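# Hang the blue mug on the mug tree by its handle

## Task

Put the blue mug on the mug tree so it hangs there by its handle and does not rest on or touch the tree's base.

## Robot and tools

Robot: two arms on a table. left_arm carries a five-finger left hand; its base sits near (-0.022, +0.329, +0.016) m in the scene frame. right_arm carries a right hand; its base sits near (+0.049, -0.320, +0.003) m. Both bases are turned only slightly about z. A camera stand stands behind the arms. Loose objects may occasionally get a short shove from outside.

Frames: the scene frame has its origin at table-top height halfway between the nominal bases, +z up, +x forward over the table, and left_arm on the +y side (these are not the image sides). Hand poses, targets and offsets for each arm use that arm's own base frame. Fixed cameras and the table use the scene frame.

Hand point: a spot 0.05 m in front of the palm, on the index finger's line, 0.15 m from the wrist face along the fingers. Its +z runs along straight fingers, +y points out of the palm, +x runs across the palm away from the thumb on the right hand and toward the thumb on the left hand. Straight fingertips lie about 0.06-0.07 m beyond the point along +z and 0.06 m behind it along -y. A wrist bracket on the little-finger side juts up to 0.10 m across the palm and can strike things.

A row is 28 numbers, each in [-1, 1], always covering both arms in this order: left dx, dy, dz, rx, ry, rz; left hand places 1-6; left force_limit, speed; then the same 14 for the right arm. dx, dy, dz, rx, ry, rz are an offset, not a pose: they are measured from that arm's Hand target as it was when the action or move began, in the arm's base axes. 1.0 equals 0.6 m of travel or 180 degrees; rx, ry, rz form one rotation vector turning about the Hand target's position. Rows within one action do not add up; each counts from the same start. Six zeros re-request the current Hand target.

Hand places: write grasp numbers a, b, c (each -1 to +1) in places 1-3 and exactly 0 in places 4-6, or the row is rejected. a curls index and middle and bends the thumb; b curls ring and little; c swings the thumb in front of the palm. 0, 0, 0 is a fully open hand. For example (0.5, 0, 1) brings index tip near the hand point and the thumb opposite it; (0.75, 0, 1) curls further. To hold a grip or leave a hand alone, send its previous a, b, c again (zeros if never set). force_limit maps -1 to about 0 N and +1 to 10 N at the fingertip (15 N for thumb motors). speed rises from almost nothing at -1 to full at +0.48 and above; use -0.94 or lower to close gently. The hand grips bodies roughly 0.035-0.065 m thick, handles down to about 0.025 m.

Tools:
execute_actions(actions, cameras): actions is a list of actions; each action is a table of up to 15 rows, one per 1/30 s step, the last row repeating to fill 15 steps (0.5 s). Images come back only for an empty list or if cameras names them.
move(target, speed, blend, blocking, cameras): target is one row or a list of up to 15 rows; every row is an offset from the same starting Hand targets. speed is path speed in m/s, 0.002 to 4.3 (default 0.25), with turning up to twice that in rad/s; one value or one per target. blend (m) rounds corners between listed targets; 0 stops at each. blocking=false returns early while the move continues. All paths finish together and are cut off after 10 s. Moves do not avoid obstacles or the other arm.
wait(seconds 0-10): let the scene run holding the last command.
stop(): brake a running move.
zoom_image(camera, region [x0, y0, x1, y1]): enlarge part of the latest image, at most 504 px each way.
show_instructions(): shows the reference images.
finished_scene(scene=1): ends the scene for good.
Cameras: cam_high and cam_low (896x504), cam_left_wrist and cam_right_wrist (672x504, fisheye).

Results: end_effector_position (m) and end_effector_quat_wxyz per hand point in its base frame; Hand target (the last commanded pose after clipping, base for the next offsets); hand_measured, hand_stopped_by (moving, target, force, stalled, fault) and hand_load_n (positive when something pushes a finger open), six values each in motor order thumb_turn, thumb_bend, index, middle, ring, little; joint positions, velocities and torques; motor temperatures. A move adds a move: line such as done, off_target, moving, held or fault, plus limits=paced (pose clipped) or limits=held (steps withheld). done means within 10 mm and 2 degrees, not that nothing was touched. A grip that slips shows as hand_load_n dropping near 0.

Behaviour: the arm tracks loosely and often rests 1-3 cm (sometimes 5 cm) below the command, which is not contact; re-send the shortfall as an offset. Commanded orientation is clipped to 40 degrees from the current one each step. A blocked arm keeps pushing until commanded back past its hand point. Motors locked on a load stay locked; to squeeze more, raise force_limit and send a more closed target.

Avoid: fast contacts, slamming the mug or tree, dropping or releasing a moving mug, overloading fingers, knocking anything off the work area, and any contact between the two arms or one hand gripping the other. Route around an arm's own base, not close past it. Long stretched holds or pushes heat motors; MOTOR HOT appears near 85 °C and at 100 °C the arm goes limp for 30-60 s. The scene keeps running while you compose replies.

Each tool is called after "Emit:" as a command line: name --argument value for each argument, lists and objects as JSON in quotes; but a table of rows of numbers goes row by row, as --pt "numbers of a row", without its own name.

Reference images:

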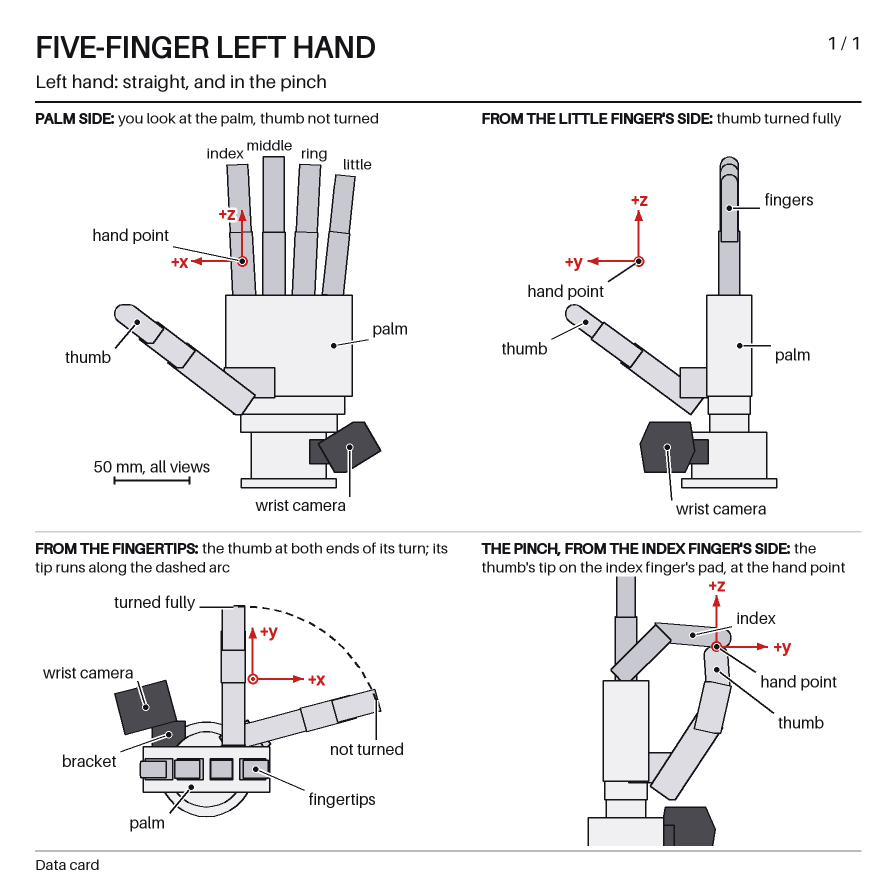

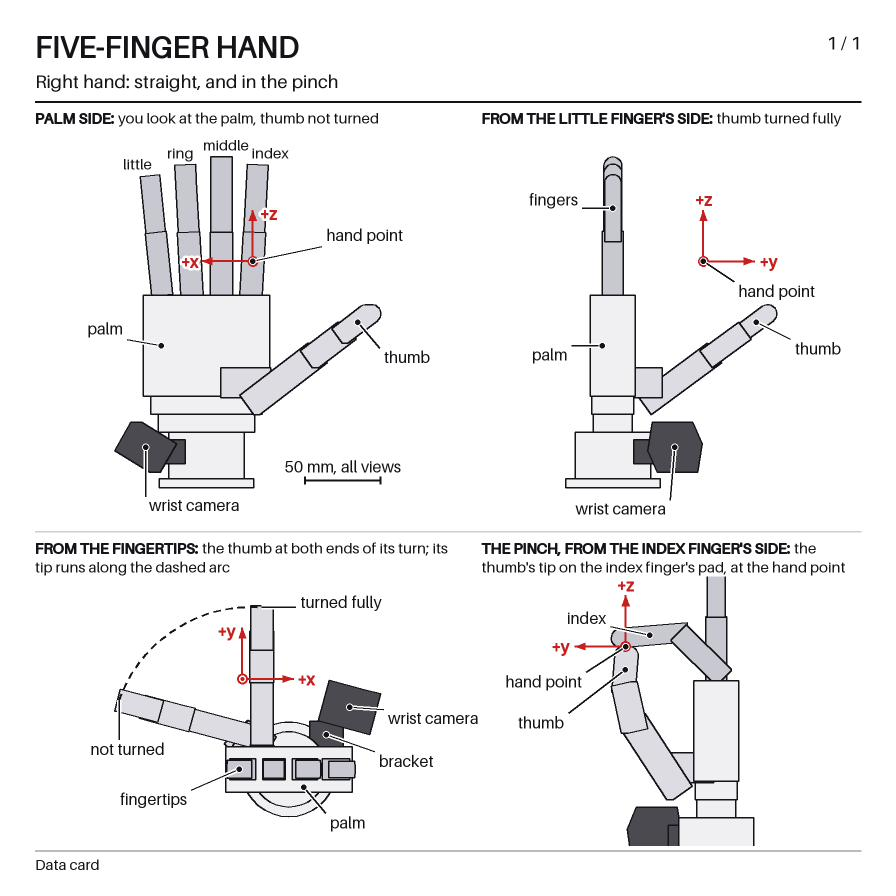

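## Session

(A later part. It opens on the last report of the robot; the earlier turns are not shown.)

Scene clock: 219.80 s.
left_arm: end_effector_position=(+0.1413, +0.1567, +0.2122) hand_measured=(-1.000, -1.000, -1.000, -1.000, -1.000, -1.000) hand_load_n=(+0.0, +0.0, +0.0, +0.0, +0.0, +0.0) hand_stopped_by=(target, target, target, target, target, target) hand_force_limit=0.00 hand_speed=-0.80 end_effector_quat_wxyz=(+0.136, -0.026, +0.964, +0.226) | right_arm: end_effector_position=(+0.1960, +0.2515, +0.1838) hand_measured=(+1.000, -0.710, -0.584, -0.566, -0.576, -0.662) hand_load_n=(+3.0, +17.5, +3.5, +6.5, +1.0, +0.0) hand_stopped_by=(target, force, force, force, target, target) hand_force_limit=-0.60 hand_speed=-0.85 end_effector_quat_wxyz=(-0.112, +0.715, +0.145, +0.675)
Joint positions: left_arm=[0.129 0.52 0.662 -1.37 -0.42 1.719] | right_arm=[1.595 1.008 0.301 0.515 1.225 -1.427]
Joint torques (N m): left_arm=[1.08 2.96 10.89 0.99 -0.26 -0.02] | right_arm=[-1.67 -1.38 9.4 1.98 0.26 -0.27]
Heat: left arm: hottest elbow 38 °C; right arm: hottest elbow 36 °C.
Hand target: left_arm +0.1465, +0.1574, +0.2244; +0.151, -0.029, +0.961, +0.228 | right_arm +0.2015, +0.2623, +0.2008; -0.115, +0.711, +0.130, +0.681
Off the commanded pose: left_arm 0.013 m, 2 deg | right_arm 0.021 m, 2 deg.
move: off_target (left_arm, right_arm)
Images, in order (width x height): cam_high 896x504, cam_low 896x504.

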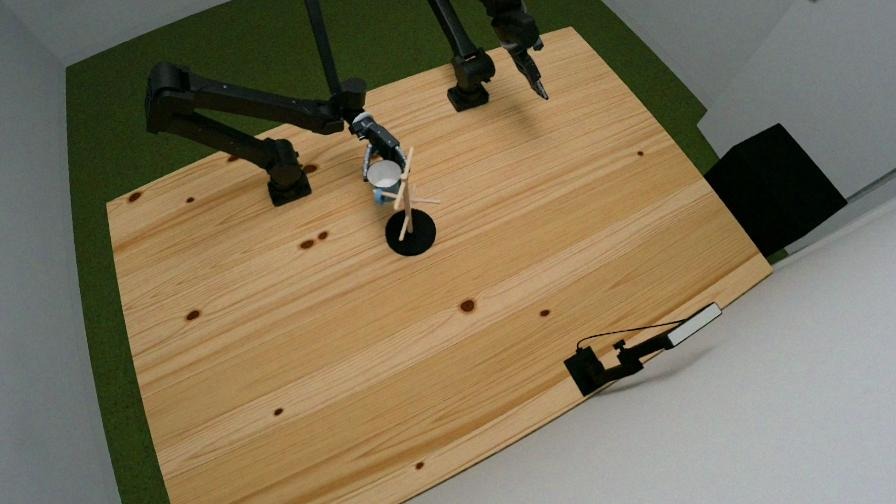

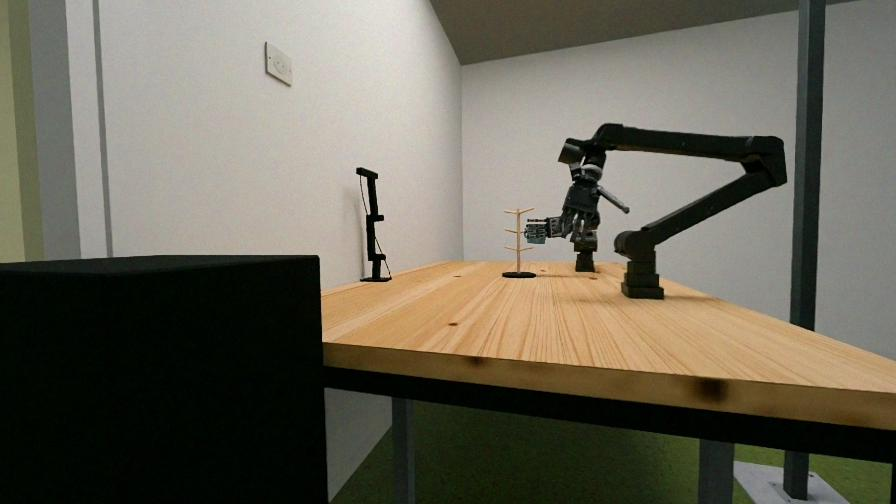

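Emit:
move --target '[0,0,0,0,0,0,0,0,0,0,0,0,0,-0.8,-0.0025,0.003,-0.004,0,0,0,0.42,0.19,1,0,0,0,-0.6,-0.85]' --speed 0.03 --cameras '["cam_high","cam_low"]'

Emit:
zoom_image --camera "cam_high" --region '[360, 160, 420, 220]'

Emit:
zoom_image --camera "cam_low" --region '[500, 200, 550, 250]'

Scene clock: 223.70 s.
left_arm: end_effector_position=(+0.1413, +0.1567, +0.2122) hand_measured=(-1.000, -1.000, -1.000, -1.000, -1.000, -1.000) hand_load_n=(+0.0, +0.0, +0.0, +0.0, +0.0, -0.5) hand_stopped_by=(target, target, target, target, target, target) hand_force_limit=0.00 hand_speed=-0.80 end_effector_quat_wxyz=(+0.136, -0.026, +0.964, +0.226) | right_arm: end_effector_position=(+0.1959, +0.2530, +0.1814) hand_measured=(+1.000, -0.710, -0.584, -0.566, -0.576, -0.662) hand_load_n=(+3.0, +17.5, +3.5, +6.5, +1.5, +0.0) hand_stopped_by=(target, force, force, force, target, target) hand_force_limit=-0.60 hand_speed=-0.85 end_effector_quat_wxyz=(-0.111, +0.715, +0.146, +0.675)
Joint positions: left_arm=[0.129 0.52 0.662 -1.37 -0.42 1.719] | right_arm=[1.595 1.023 0.301 0.528 1.225 -1.427]
Joint torques (N m): left_arm=[1.44 1.9 11.07 0.88 -0.27 0.02] | right_arm=[-1.2 -1.38 9.35 1.98 0.44 -0.28]
Heat: left arm: hottest elbow 38 °C; right arm: hottest elbow 36 °C.
Hand target: left_arm +0.1465, +0.1574, +0.2244; +0.151, -0.029, +0.961, +0.228 | right_arm +0.2000, +0.2641, +0.1984; -0.115, +0.711, +0.130, +0.681
Off the commanded pose: left_arm 0.013 m, 2 deg | right_arm 0.021 m, 2 deg.
move: off_target (left_arm, right_arm)
Images, in order (width x height): cam_high 896x504, cam_low 896x504.

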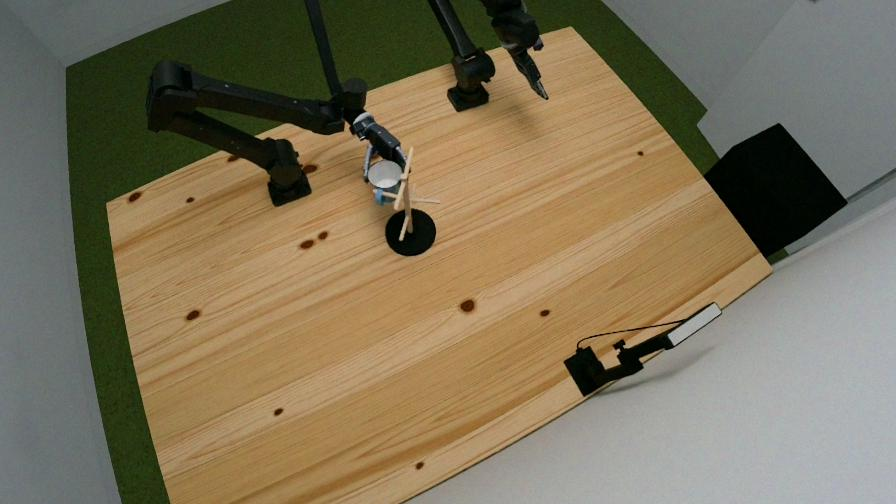

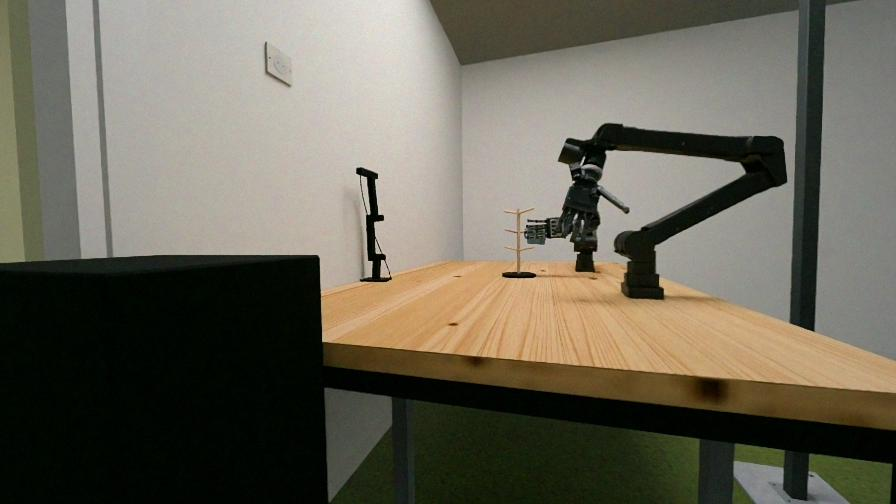

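Scaled by 8.400 from the camera's 896x504 image, which has a finer 1280x720 frame.

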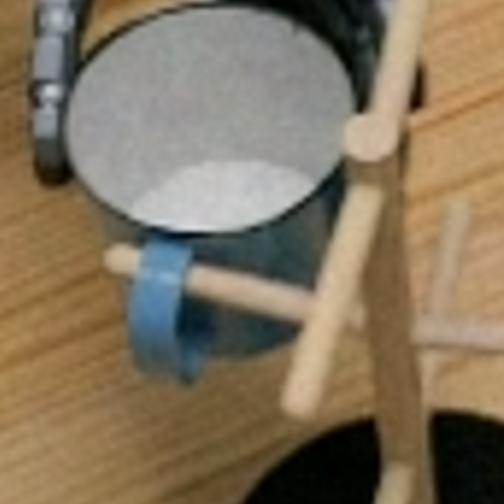

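Scaled by 10.080 from the camera's 896x504 image, which has a finer 1280x720 frame.

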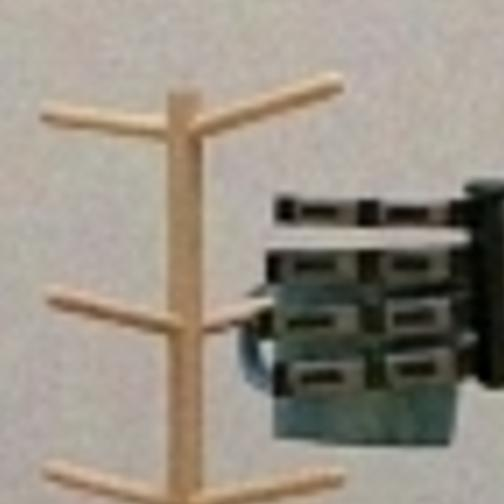

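Emit:
move --target '[0,0,0,0,0,0,0,0,0,0,0,0,0,-0.8,0.007,0.012,0.015,0,0,0,0.42,0.19,1,0,0,0,-0.6,-0.85]' --speed 0.04 --cameras '["cam_high","cam_low"]'

Emit:
zoom_image --camera "cam_high" --region '[360, 160, 420, 220]'

Emit:
zoom_image --camera "cam_low" --region '[500, 200, 550, 250]'

Scene clock: 227.07 s.
left_arm: end_effector_position=(+0.1413, +0.1567, +0.2122) hand_measured=(-1.000, -1.000, -1.000, -1.000, -1.000, -1.000) hand_load_n=(+0.0, +0.0, +0.0, +0.0, +0.0, +0.0) hand_stopped_by=(target, target, target, target, target, target) hand_force_limit=0.00 hand_speed=-0.80 end_effector_quat_wxyz=(+0.136, -0.026, +0.964, +0.226) | right_arm: end_effector_position=(+0.1991, +0.2593, +0.1901) hand_measured=(+1.000, -0.710, -0.584, -0.566, -0.576, -0.662) hand_load_n=(+3.0, +17.5, +3.5, +6.5, +1.0, +0.0) hand_stopped_by=(target, force, force, force, target, target) hand_force_limit=-0.60 hand_speed=-0.85 end_effector_quat_wxyz=(-0.115, +0.714, +0.139, +0.676)
Joint positions: left_arm=[0.129 0.52 0.662 -1.37 -0.42 1.719] | right_arm=[1.582 1.024 0.325 0.528 1.216 -1.435]
Joint torques (N m): left_arm=[1.03 2.78 10.93 0.85 -0.29 0] | right_arm=[-1.49 -1.73 9.77 1.29 0.24 -0.28]
Heat: left arm: hottest elbow 38 °C; right arm: hottest elbow 36 °C.
Hand target: left_arm +0.1465, +0.1574, +0.2244; +0.151, -0.029, +0.961, +0.228 | right_arm +0.2042, +0.2713, +0.2074; -0.115, +0.711, +0.130, +0.681
Off the commanded pose: left_arm 0.013 m, 2 deg | right_arm 0.022 m, 1 deg.
move: off_target (left_arm, right_arm)
Images, in order (width x height): cam_high 896x504, cam_low 896x504.

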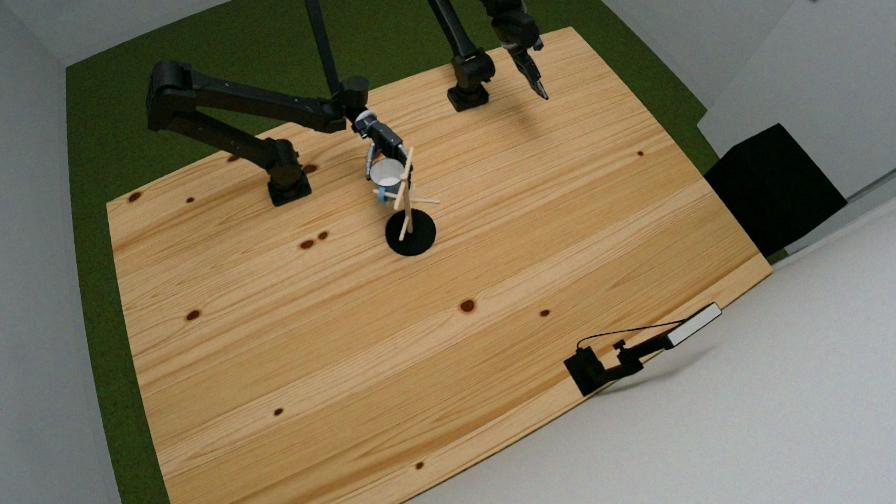

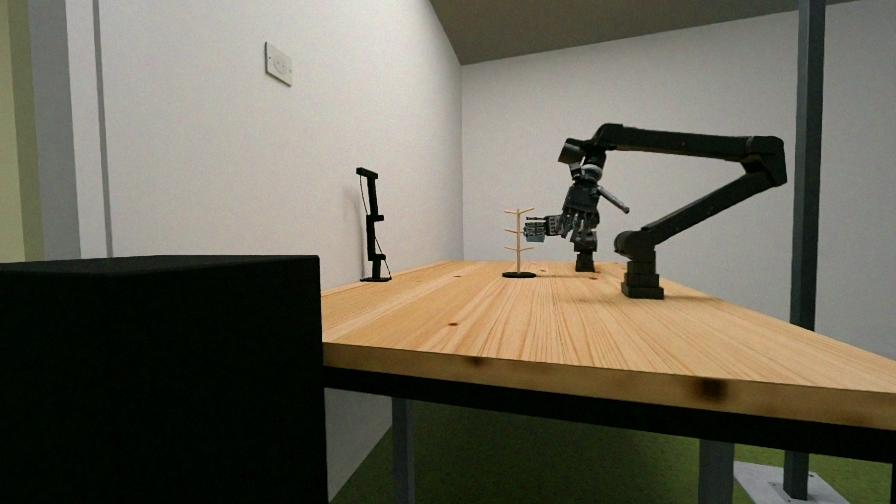

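Scaled by 8.400 from the camera's 896x504 image, which has a finer 1280x720 frame.

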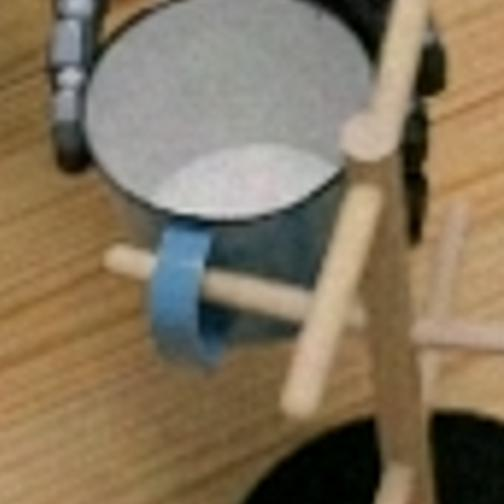

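Scaled by 10.080 from the camera's 896x504 image, which has a finer 1280x720 frame.

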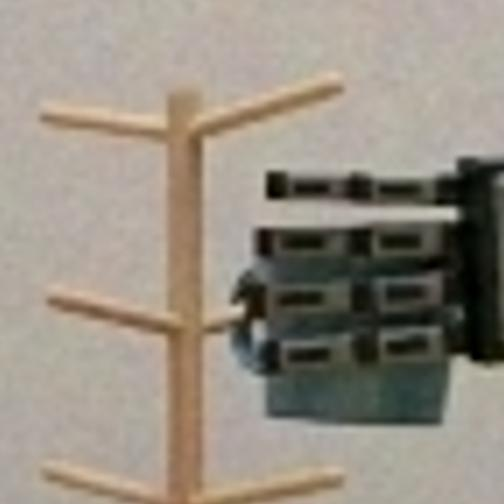

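Emit:
move --target '[0,0,0,0,0,0,0,0,0,0,0,0,0,-0.8,0,0,-0.015,0,0,0,0.42,0.19,1,0,0,0,-0.6,-0.85]' --speed 0.03 --cameras '["cam_high","cam_low"]'

Scene clock: 231.47 s.
left_arm: end_effector_position=(+0.1413, +0.1567, +0.2122) hand_measured=(-1.000, -1.000, -1.000, -1.000, -1.000, -1.000) hand_load_n=(+0.0, +0.0, +0.0, -0.5, +0.0, +0.0) hand_stopped_by=(target, target, target, target, target, target) hand_force_limit=0.00 hand_speed=-0.80 end_effector_quat_wxyz=(+0.136, -0.026, +0.964, +0.226) | right_arm: end_effector_position=(+0.1993, +0.2621, +0.1850) hand_measured=(+1.000, -0.710, -0.584, -0.566, -0.576, -0.662) hand_load_n=(+2.5, +17.5, +3.5, +6.5, +1.0, +0.0) hand_stopped_by=(target, force, force, force, target, target) hand_force_limit=-0.60 hand_speed=-0.85 end_effector_quat_wxyz=(-0.112, +0.715, +0.142, +0.676)
Joint positions: left_arm=[0.129 0.52 0.662 -1.37 -0.42 1.719] | right_arm=[1.58 1.053 0.325 0.551 1.215 -1.436]
Joint torques (N m): left_arm=[1.32 2.84 11 1.06 -0.28 -0.01] | right_arm=[-1.38 -1.96 8.73 1.94 0.22 -0.27]
Heat: left arm: hottest elbow 38 °C; right arm: hottest elbow 36 °C.
Hand target: left_arm +0.1465, +0.1574, +0.2244; +0.151, -0.029, +0.961, +0.228 | right_arm +0.2042, +0.2713, +0.1984; -0.115, +0.711, +0.130, +0.681
Off the commanded pose: left_arm 0.013 m, 2 deg | right_arm 0.017 m, 2 deg.
move: off_target (left_arm, right_arm)
Images, in order (width x height): cam_high 896x504, cam_low 896x504.

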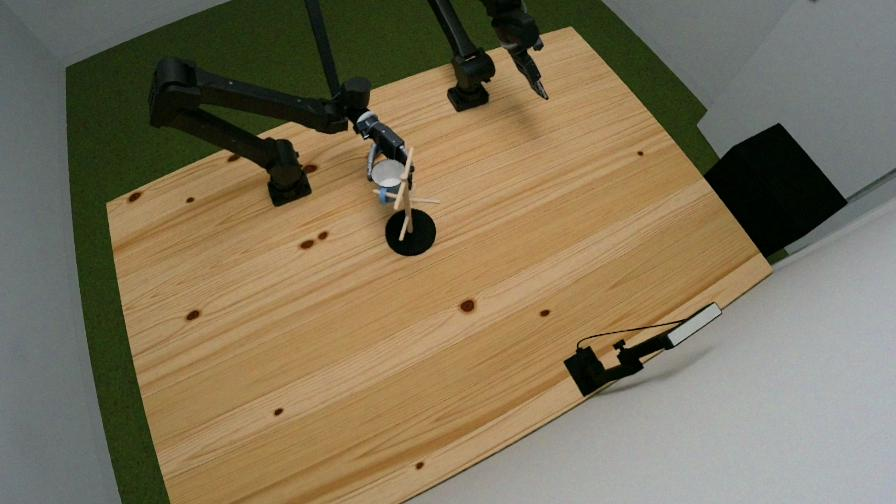

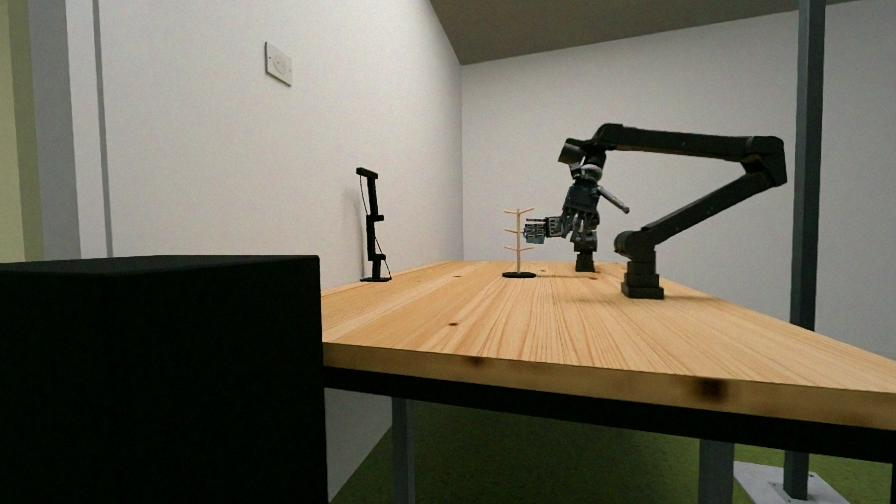

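Emit:
zoom_image --camera "cam_low" --region '[500, 200, 550, 250]'

Emit:
zoom_image --camera "cam_high" --region '[360, 160, 420, 220]'

Scaled by 10.080 from the camera's 896x504 image, which has a finer 1280x720 frame.

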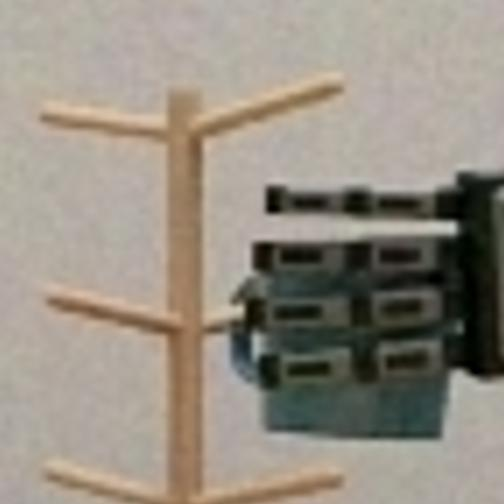

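Scaled by 8.400 from the camera's 896x504 image, which has a finer 1280x720 frame.

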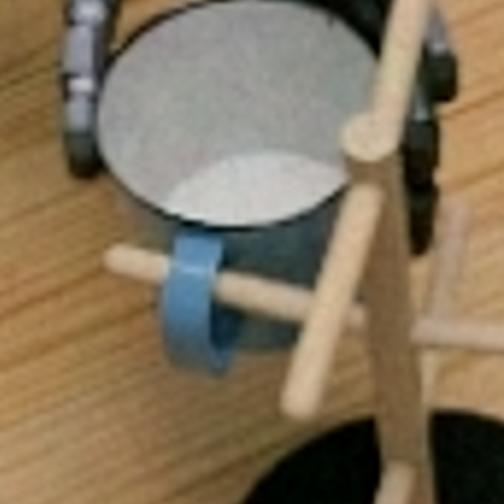

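Emit:
move --target '[0,0,0,0,0,0,0,0,0,0,0,0,0,-0.8,0.0098,0.0053,0.004,-0.052,-0.0196,0.0034,0.42,0.19,1,0,0,0,-0.6,-0.85]' --speed 0.05 --cameras '["cam_high","cam_low"]'

Emit:
zoom_image --camera "cam_low" --region '[500, 200, 550, 250]'

Emit:
zoom_image --camera "cam_high" --region '[360, 160, 420, 220]'

Scene clock: 259.43 s.
left_arm: end_effector_position=(+0.1413, +0.1567, +0.2122) hand_measured=(-1.000, -1.000, -1.000, -1.000, -1.000, -1.000) hand_load_n=(+0.0, +0.0, +0.0, +0.5, +0.0, +0.0) hand_stopped_by=(target, target, target, target, target, target) hand_force_limit=0.00 hand_speed=-0.80 end_effector_quat_wxyz=(+0.136, -0.026, +0.964, +0.226) | right_arm: end_effector_position=(+0.2049, +0.2650, +0.1877) hand_measured=(+1.000, -0.710, -0.584, -0.566, -0.576, -0.662) hand_load_n=(+3.0, +17.5, +3.5, +6.5, +1.5, +0.0) hand_stopped_by=(target, force, force, force, target, target) hand_force_limit=-0.60 hand_speed=-0.85 end_effector_quat_wxyz=(-0.055, +0.699, +0.203, +0.683)
Joint positions: left_arm=[0.129 0.52 0.662 -1.37 -0.42 1.719] | right_arm=[1.566 1.108 0.325 0.614 1.198 -1.616]
Joint torques (N m): left_arm=[1.61 3.14 10.96 0.95 -0.27 0.04] | right_arm=[-1.44 -2.32 8.51 2.02 0.21 -0.31]
Heat: left arm: hottest elbow 38 °C; right arm: hottest elbow 36 °C.
Hand target: left_arm +0.1465, +0.1574, +0.2244; +0.151, -0.029, +0.961, +0.228 | right_arm +0.2100, +0.2745, +0.2009; -0.057, +0.696, +0.192, +0.689
Off the commanded pose: left_arm 0.013 m, 2 deg | right_arm 0.017 m, 2 deg.
move: off_target (left_arm, right_arm)
Images, in order (width x height): cam_high 896x504, cam_low 896x504.

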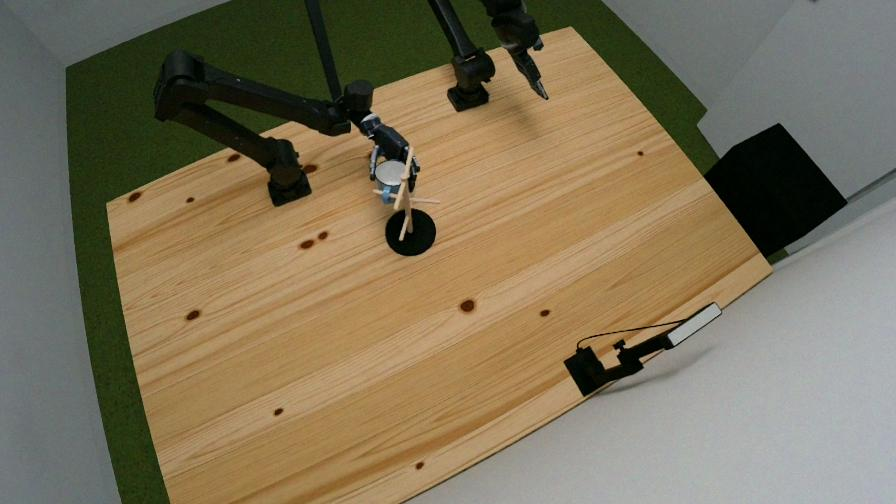

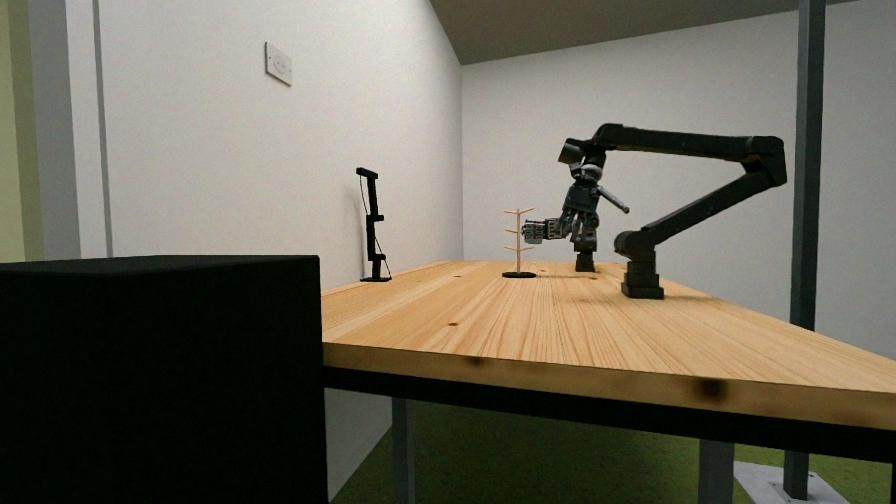

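Scaled by 10.080 from the camera's 896x504 image, which has a finer 1280x720 frame.

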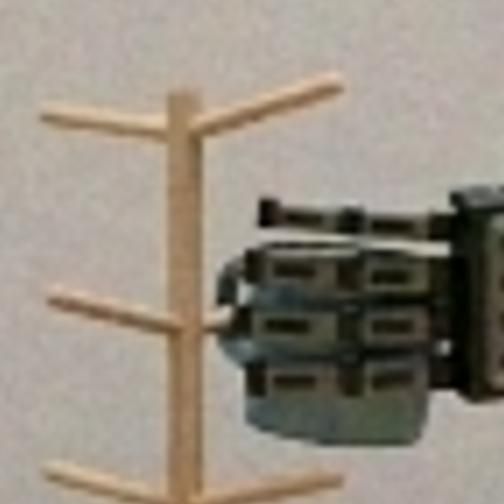

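Scaled by 8.400 from the camera's 896x504 image, which has a finer 1280x720 frame.

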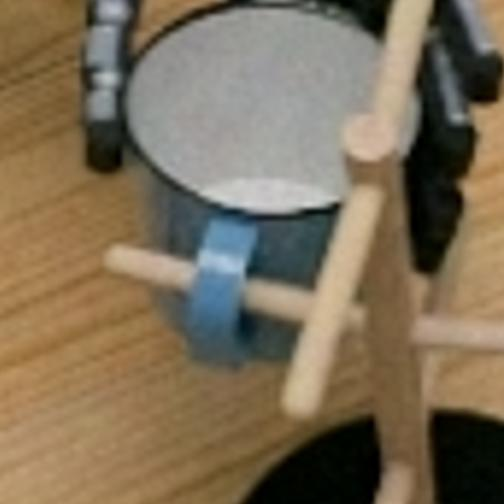

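Emit:
move --target '[0,0,0,0,0,0,0,0,0,0,0,0,0,-0.8,0.0062,-0.0162,-0.0207,-0.104,-0.039,0.0069,0.42,0.19,1,0,0,0,-0.6,-0.85]' --speed 0.08 --cameras '["cam_high","cam_low"]'

Emit:
zoom_image --camera "cam_low" --region '[500, 200, 550, 250]'

Emit:
zoom_image --camera "cam_high" --region '[360, 160, 420, 220]'

Scene clock: 264.07 s.
left_arm: end_effector_position=(+0.1413, +0.1567, +0.2122) hand_measured=(-1.000, -1.000, -1.000, -1.000, -1.000, -1.000) hand_load_n=(+0.0, +0.0, +0.0, +0.0, +0.0, +0.0) hand_stopped_by=(target, target, target, target, target, target) hand_force_limit=0.00 hand_speed=-0.80 end_effector_quat_wxyz=(+0.136, -0.026, +0.964, +0.226) | right_arm: end_effector_position=(+0.2094, +0.2676, +0.1890) hand_measured=(+1.000, -0.710, -0.584, -0.566, -0.576, -0.662) hand_load_n=(+3.0, +17.5, +4.0, +6.5, +1.5, +0.0) hand_stopped_by=(target, force, force, force, target, target) hand_force_limit=-0.60 hand_speed=-0.85 end_effector_quat_wxyz=(+0.049, +0.653, +0.310, +0.689)
Joint positions: left_arm=[0.129 0.52 0.662 -1.37 -0.42 1.719] | right_arm=[1.557 1.224 0.298 0.803 1.183 -1.972]
Joint torques (N m): left_arm=[1.32 2.9 10.89 1.01 -0.29 0.02] | right_arm=[-1.38 -2.96 5.05 2 0.15 -0.29]
Heat: left arm: hottest elbow 38 °C; right arm: hottest elbow 36 °C.
Hand target: left_arm +0.1465, +0.1574, +0.2244; +0.151, -0.029, +0.961, +0.228 | right_arm +0.2138, +0.2646, +0.1883; +0.062, +0.651, +0.312, +0.689
Off the commanded pose: left_arm 0.013 m, 2 deg | right_arm 0.005 m, 1 deg.
move: off_target (left_arm)
Images, in order (width x height): cam_high 896x504, cam_low 896x504.

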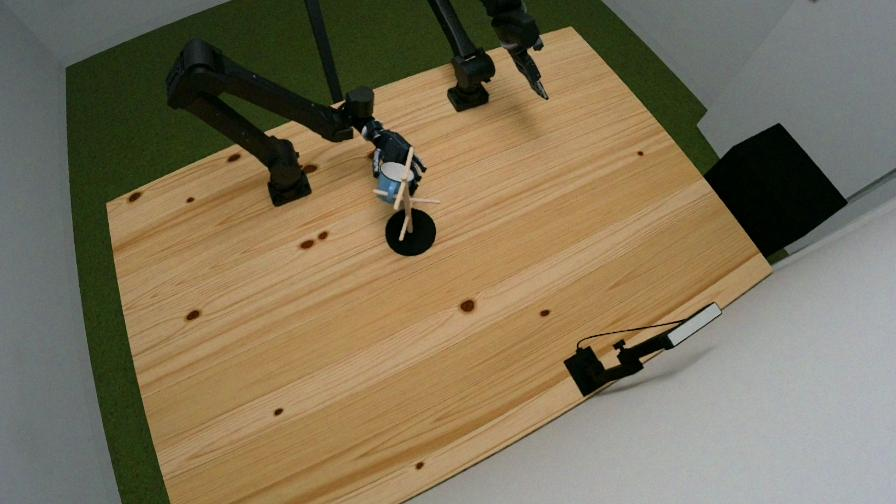

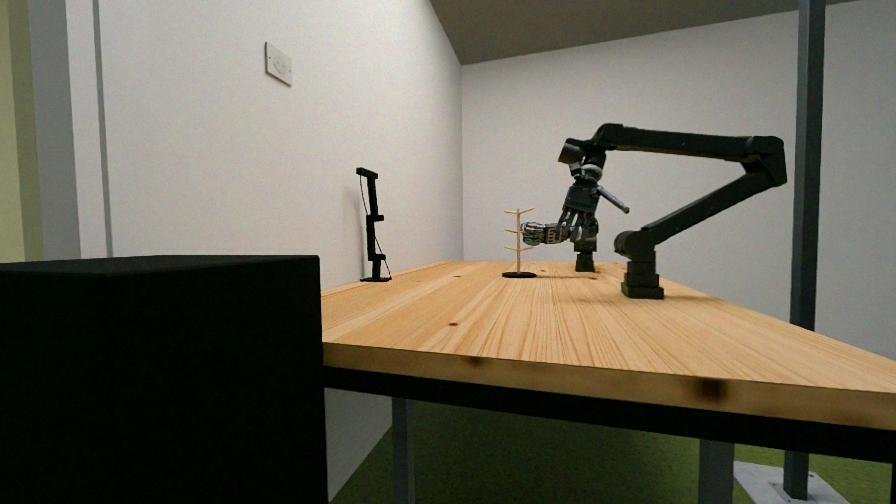

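Scaled by 10.080 from the camera's 896x504 image, which has a finer 1280x720 frame.

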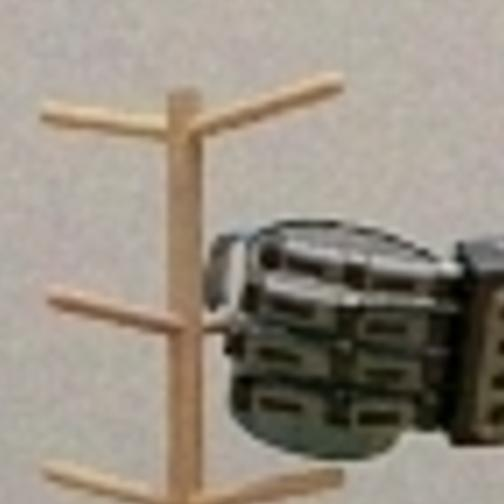

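Scaled by 8.400 from the camera's 896x504 image, which has a finer 1280x720 frame.

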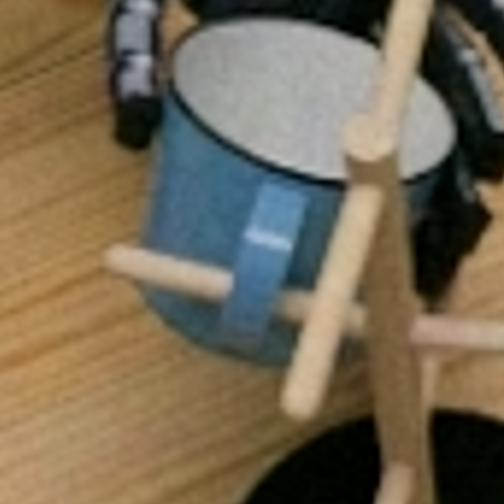

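Emit:
move --target '[0,0,0,0,0,0,0,0,0,0,0,0,0,-0.8,0,-0.02,-0.023,0,0,0,0.42,0.19,1,0,0,0,-0.6,-0.85]' --speed 0.05 --cameras '["cam_high","cam_low"]'

Emit:
zoom_image --camera "cam_low" --region '[500, 200, 550, 250]'

Emit:
zoom_image --camera "cam_high" --region '[360, 160, 420, 220]'

Scene clock: 267.30 s.
left_arm: end_effector_position=(+0.1413, +0.1567, +0.2122) hand_measured=(-1.000, -1.000, -1.000, -1.000, -1.000, -1.000) hand_load_n=(+0.0, +0.0, +0.0, +0.0, +0.0, +0.0) hand_stopped_by=(target, target, target, target, target, target) hand_force_limit=0.00 hand_speed=-0.80 end_effector_quat_wxyz=(+0.136, -0.026, +0.964, +0.226) | right_arm: end_effector_position=(+0.2095, +0.2560, +0.1749) hand_measured=(+1.000, -0.710, -0.584, -0.566, -0.576, -0.662) hand_load_n=(+3.0, +17.0, +4.0, +6.5, +1.5, +0.0) hand_stopped_by=(target, force, force, force, target, target) hand_force_limit=-0.60 hand_speed=-0.85 end_effector_quat_wxyz=(+0.049, +0.653, +0.311, +0.689)
Joint positions: left_arm=[0.129 0.52 0.662 -1.37 -0.42 1.719] | right_arm=[1.556 1.255 0.254 0.881 1.181 -1.975]
Joint torques (N m): left_arm=[1.2 3.02 11.04 1.02 -0.29 0.02] | right_arm=[-1.55 -2.78 4.56 2.03 0.16 -0.28]
Heat: left arm: hottest elbow 38 °C; right arm: hottest elbow 36 °C.
Hand target: left_arm +0.1465, +0.1574, +0.2244; +0.151, -0.029, +0.961, +0.228 | right_arm +0.2138, +0.2527, +0.1745; +0.062, +0.651, +0.312, +0.689
Off the commanded pose: left_arm 0.013 m, 2 deg | right_arm 0.006 m, 2 deg.
move: off_target (left_arm)
Images, in order (width x height): cam_high 896x504, cam_low 896x504.

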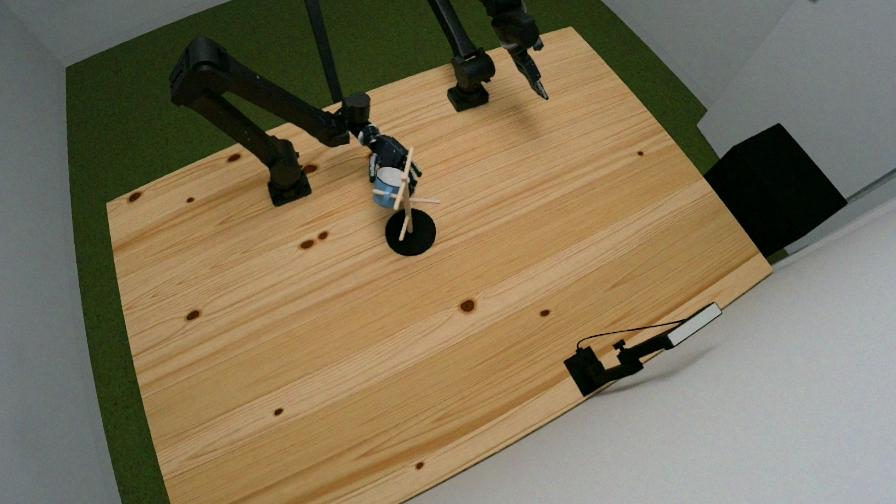

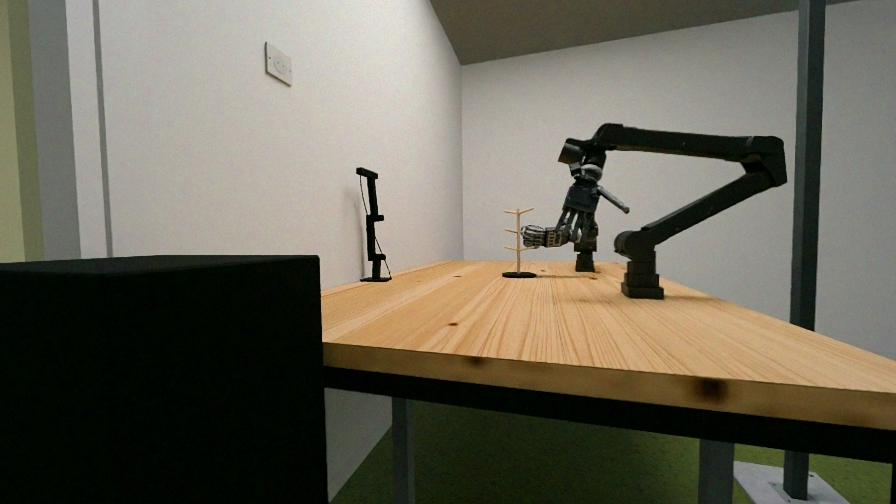

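Scaled by 10.080 from the camera's 896x504 image, which has a finer 1280x720 frame.

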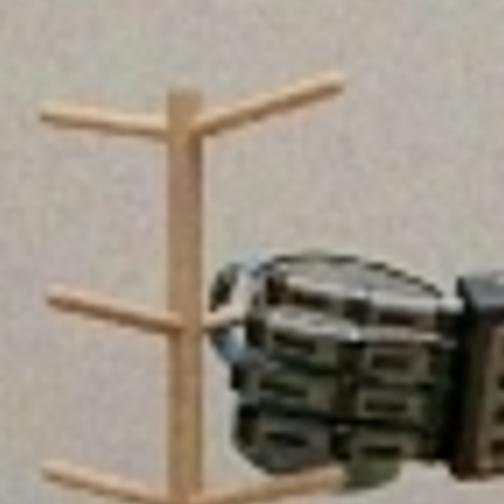

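Scaled by 8.400 from the camera's 896x504 image, which has a finer 1280x720 frame.

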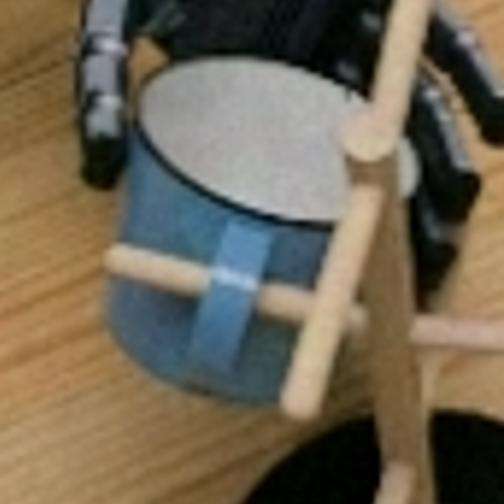

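Emit:
move --target '[0,0,0,0,0,0,0,0,0,0,0,0,0,-0.8,-0.0037,0.0288,0.0342,0.0775,0.0304,-0.0038,0.42,0.19,1,0,0,0,-0.6,-0.85]' --speed 0.08 --cameras '["cam_high","cam_low"]'

Emit:
zoom_image --camera "cam_low" --region '[500, 200, 550, 250]'

Emit:
zoom_image --camera "cam_high" --region '[360, 160, 420, 220]'

Scene clock: 311.33 s.
left_arm: end_effector_position=(+0.1413, +0.1567, +0.2122) hand_measured=(-1.000, -1.000, -1.000, -1.000, -1.000, -1.000) hand_load_n=(+0.0, +0.0, +0.0, +0.5, +0.0, +0.0) hand_stopped_by=(target, target, target, target, target, target) hand_force_limit=0.00 hand_speed=-0.80 end_effector_quat_wxyz=(+0.136, -0.026, +0.964, +0.226) | right_arm: end_effector_position=(+0.2083, +0.2595, +0.1773) hand_measured=(+1.000, -0.710, -0.584, -0.566, -0.576, -0.662) hand_load_n=(+3.0, +17.0, +4.0, +7.0, +1.5, +0.0) hand_stopped_by=(target, force, force, force, target, target) hand_force_limit=-0.60 hand_speed=-0.85 end_effector_quat_wxyz=(-0.015, +0.686, +0.248, +0.683)
Joint positions: left_arm=[0.129 0.52 0.662 -1.37 -0.42 1.719] | right_arm=[1.556 1.159 0.29 0.696 1.182 -1.734]
Joint torques (N m): left_arm=[0.91 3.08 10.85 0.81 -0.29 0.07] | right_arm=[-0.85 -4.72 8.59 1.16 0.4 -0.04]
Motor temperatures (°C): left_arm=[26 35 39 31 28 28] | right_arm=[29 31 34 27 25 31]
Heat: left arm: hottest elbow 39 °C; right arm: hottest elbow 34 °C.
Hand target: left_arm +0.1465, +0.1574, +0.2244; +0.151, -0.029, +0.961, +0.228 | right_arm +0.2116, +0.2700, +0.1952; -0.029, +0.688, +0.225, +0.690
Off the commanded pose: left_arm 0.013 m, 2 deg | right_arm 0.021 m, 3 deg.
move: off_target (left_arm, right_arm)
Images, in order (width x height): cam_high 896x504, cam_low 896x504.

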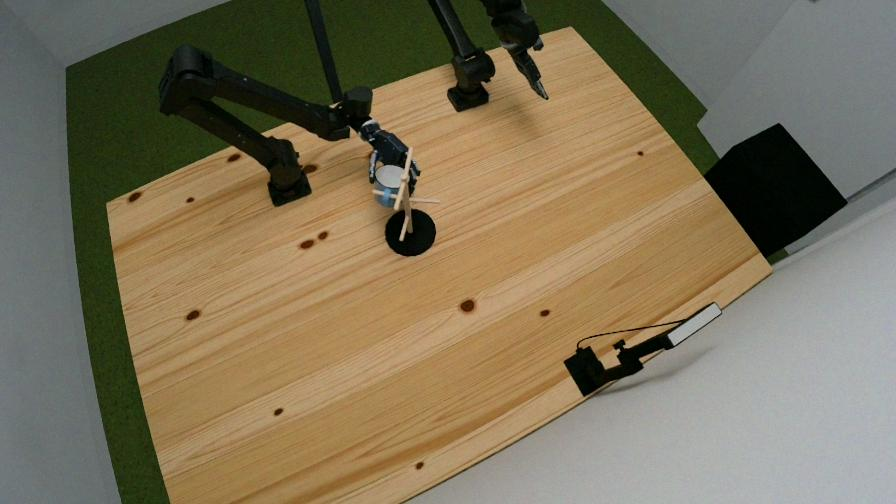

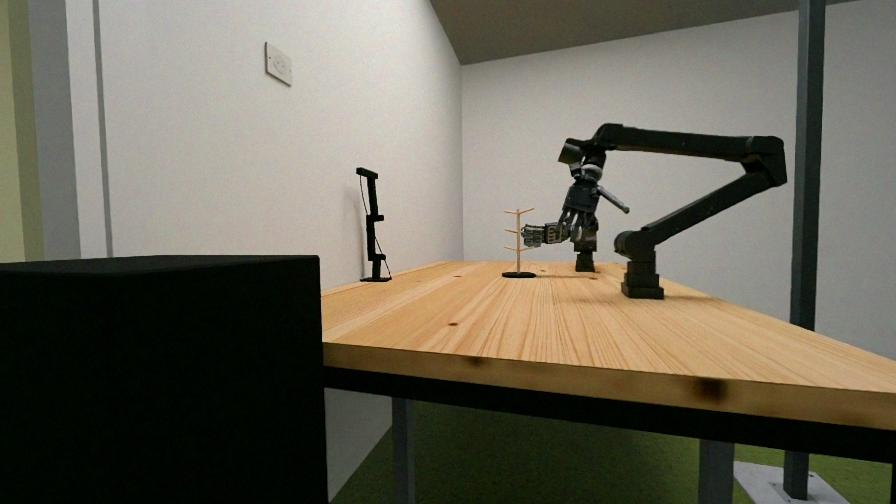

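Scaled by 10.080 from the camera's 896x504 image, which has a finer 1280x720 frame.

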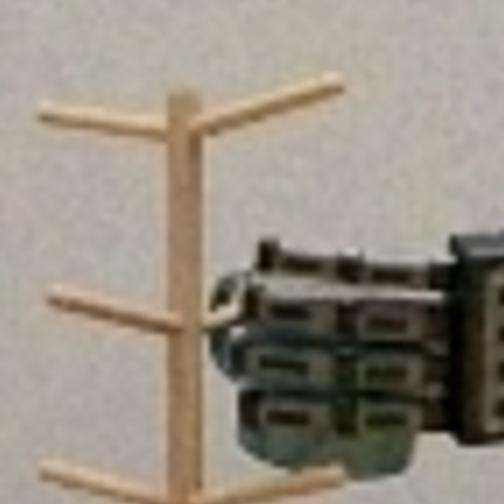

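Scaled by 8.400 from the camera's 896x504 image, which has a finer 1280x720 frame.

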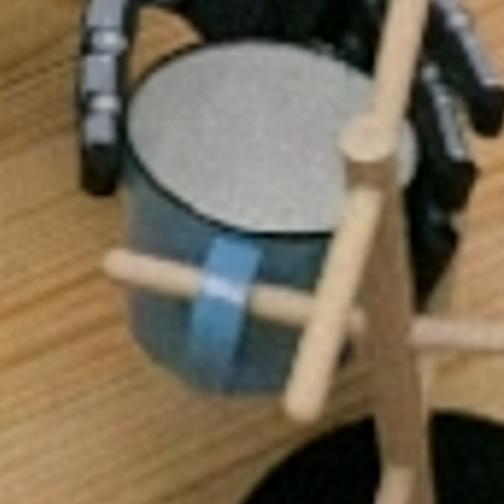

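Emit:
move --target '[0,0,0,0,0,0,0,0,0,0,0,0,0,-0.8,0,0.008,0.014,0,0,0,0.42,0.19,1,0,0,0,-0.6,-0.85]' --speed 0.05 --cameras '["cam_low"]'

Emit:
zoom_image --camera "cam_low" --region '[500, 200, 550, 250]'

Scene clock: 313.73 s.
left_arm: end_effector_position=(+0.1413, +0.1567, +0.2122) hand_measured=(-1.000, -1.000, -1.000, -1.000, -1.000, -1.000) hand_load_n=(+0.0, +0.0, +0.0, +0.0, +0.0, +0.0) hand_stopped_by=(target, target, target, target, target, target) hand_force_limit=0.00 hand_speed=-0.80 end_effector_quat_wxyz=(+0.136, -0.026, +0.964, +0.226) | right_arm: end_effector_position=(+0.2084, +0.2642, +0.1848) hand_measured=(+1.000, -0.710, -0.584, -0.566, -0.576, -0.662) hand_load_n=(+3.0, +17.0, +3.5, +6.5, +1.5, +0.0) hand_stopped_by=(target, force, force, force, target, target) hand_force_limit=-0.60 hand_speed=-0.85 end_effector_quat_wxyz=(-0.015, +0.687, +0.248, +0.683)
Joint positions: left_arm=[0.129 0.52 0.662 -1.37 -0.42 1.719] | right_arm=[1.556 1.145 0.312 0.658 1.183 -1.733]
Joint torques (N m): left_arm=[2.02 3.08 10.86 0.9 -0.28 0.06] | right_arm=[-0.79 -4.66 8.84 1.31 0.38 -0.03]
Heat: left arm: hottest elbow 39 °C; right arm: hottest elbow 34 °C.
Hand target: left_arm +0.1465, +0.1574, +0.2244; +0.151, -0.029, +0.961, +0.228 | right_arm +0.2116, +0.2748, +0.2035; -0.029, +0.688, +0.225, +0.690
Off the commanded pose: left_arm 0.013 m, 2 deg | right_arm 0.022 m, 3 deg.
move: off_target (left_arm, right_arm)
Images, in order (width x height): cam_low 896x504.

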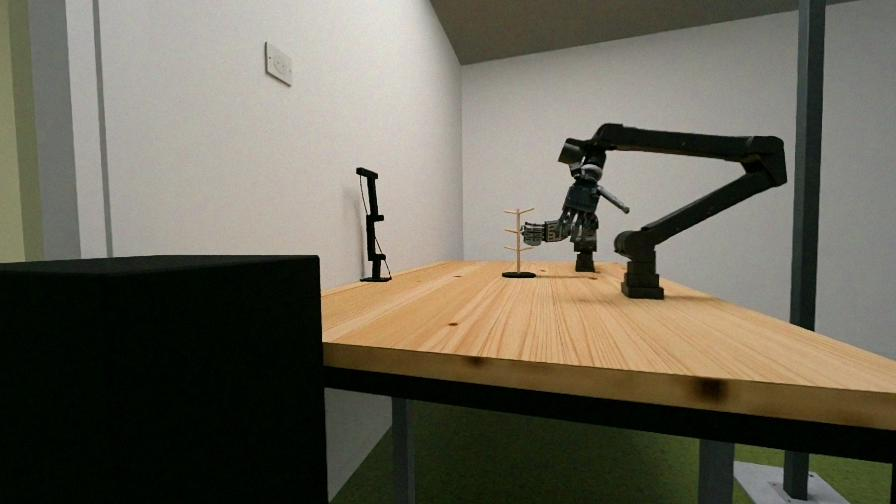

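Scaled by 10.080 from the camera's 896x504 image, which has a finer 1280x720 frame.

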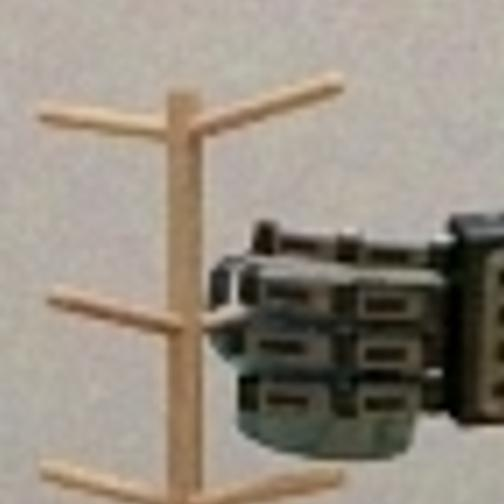

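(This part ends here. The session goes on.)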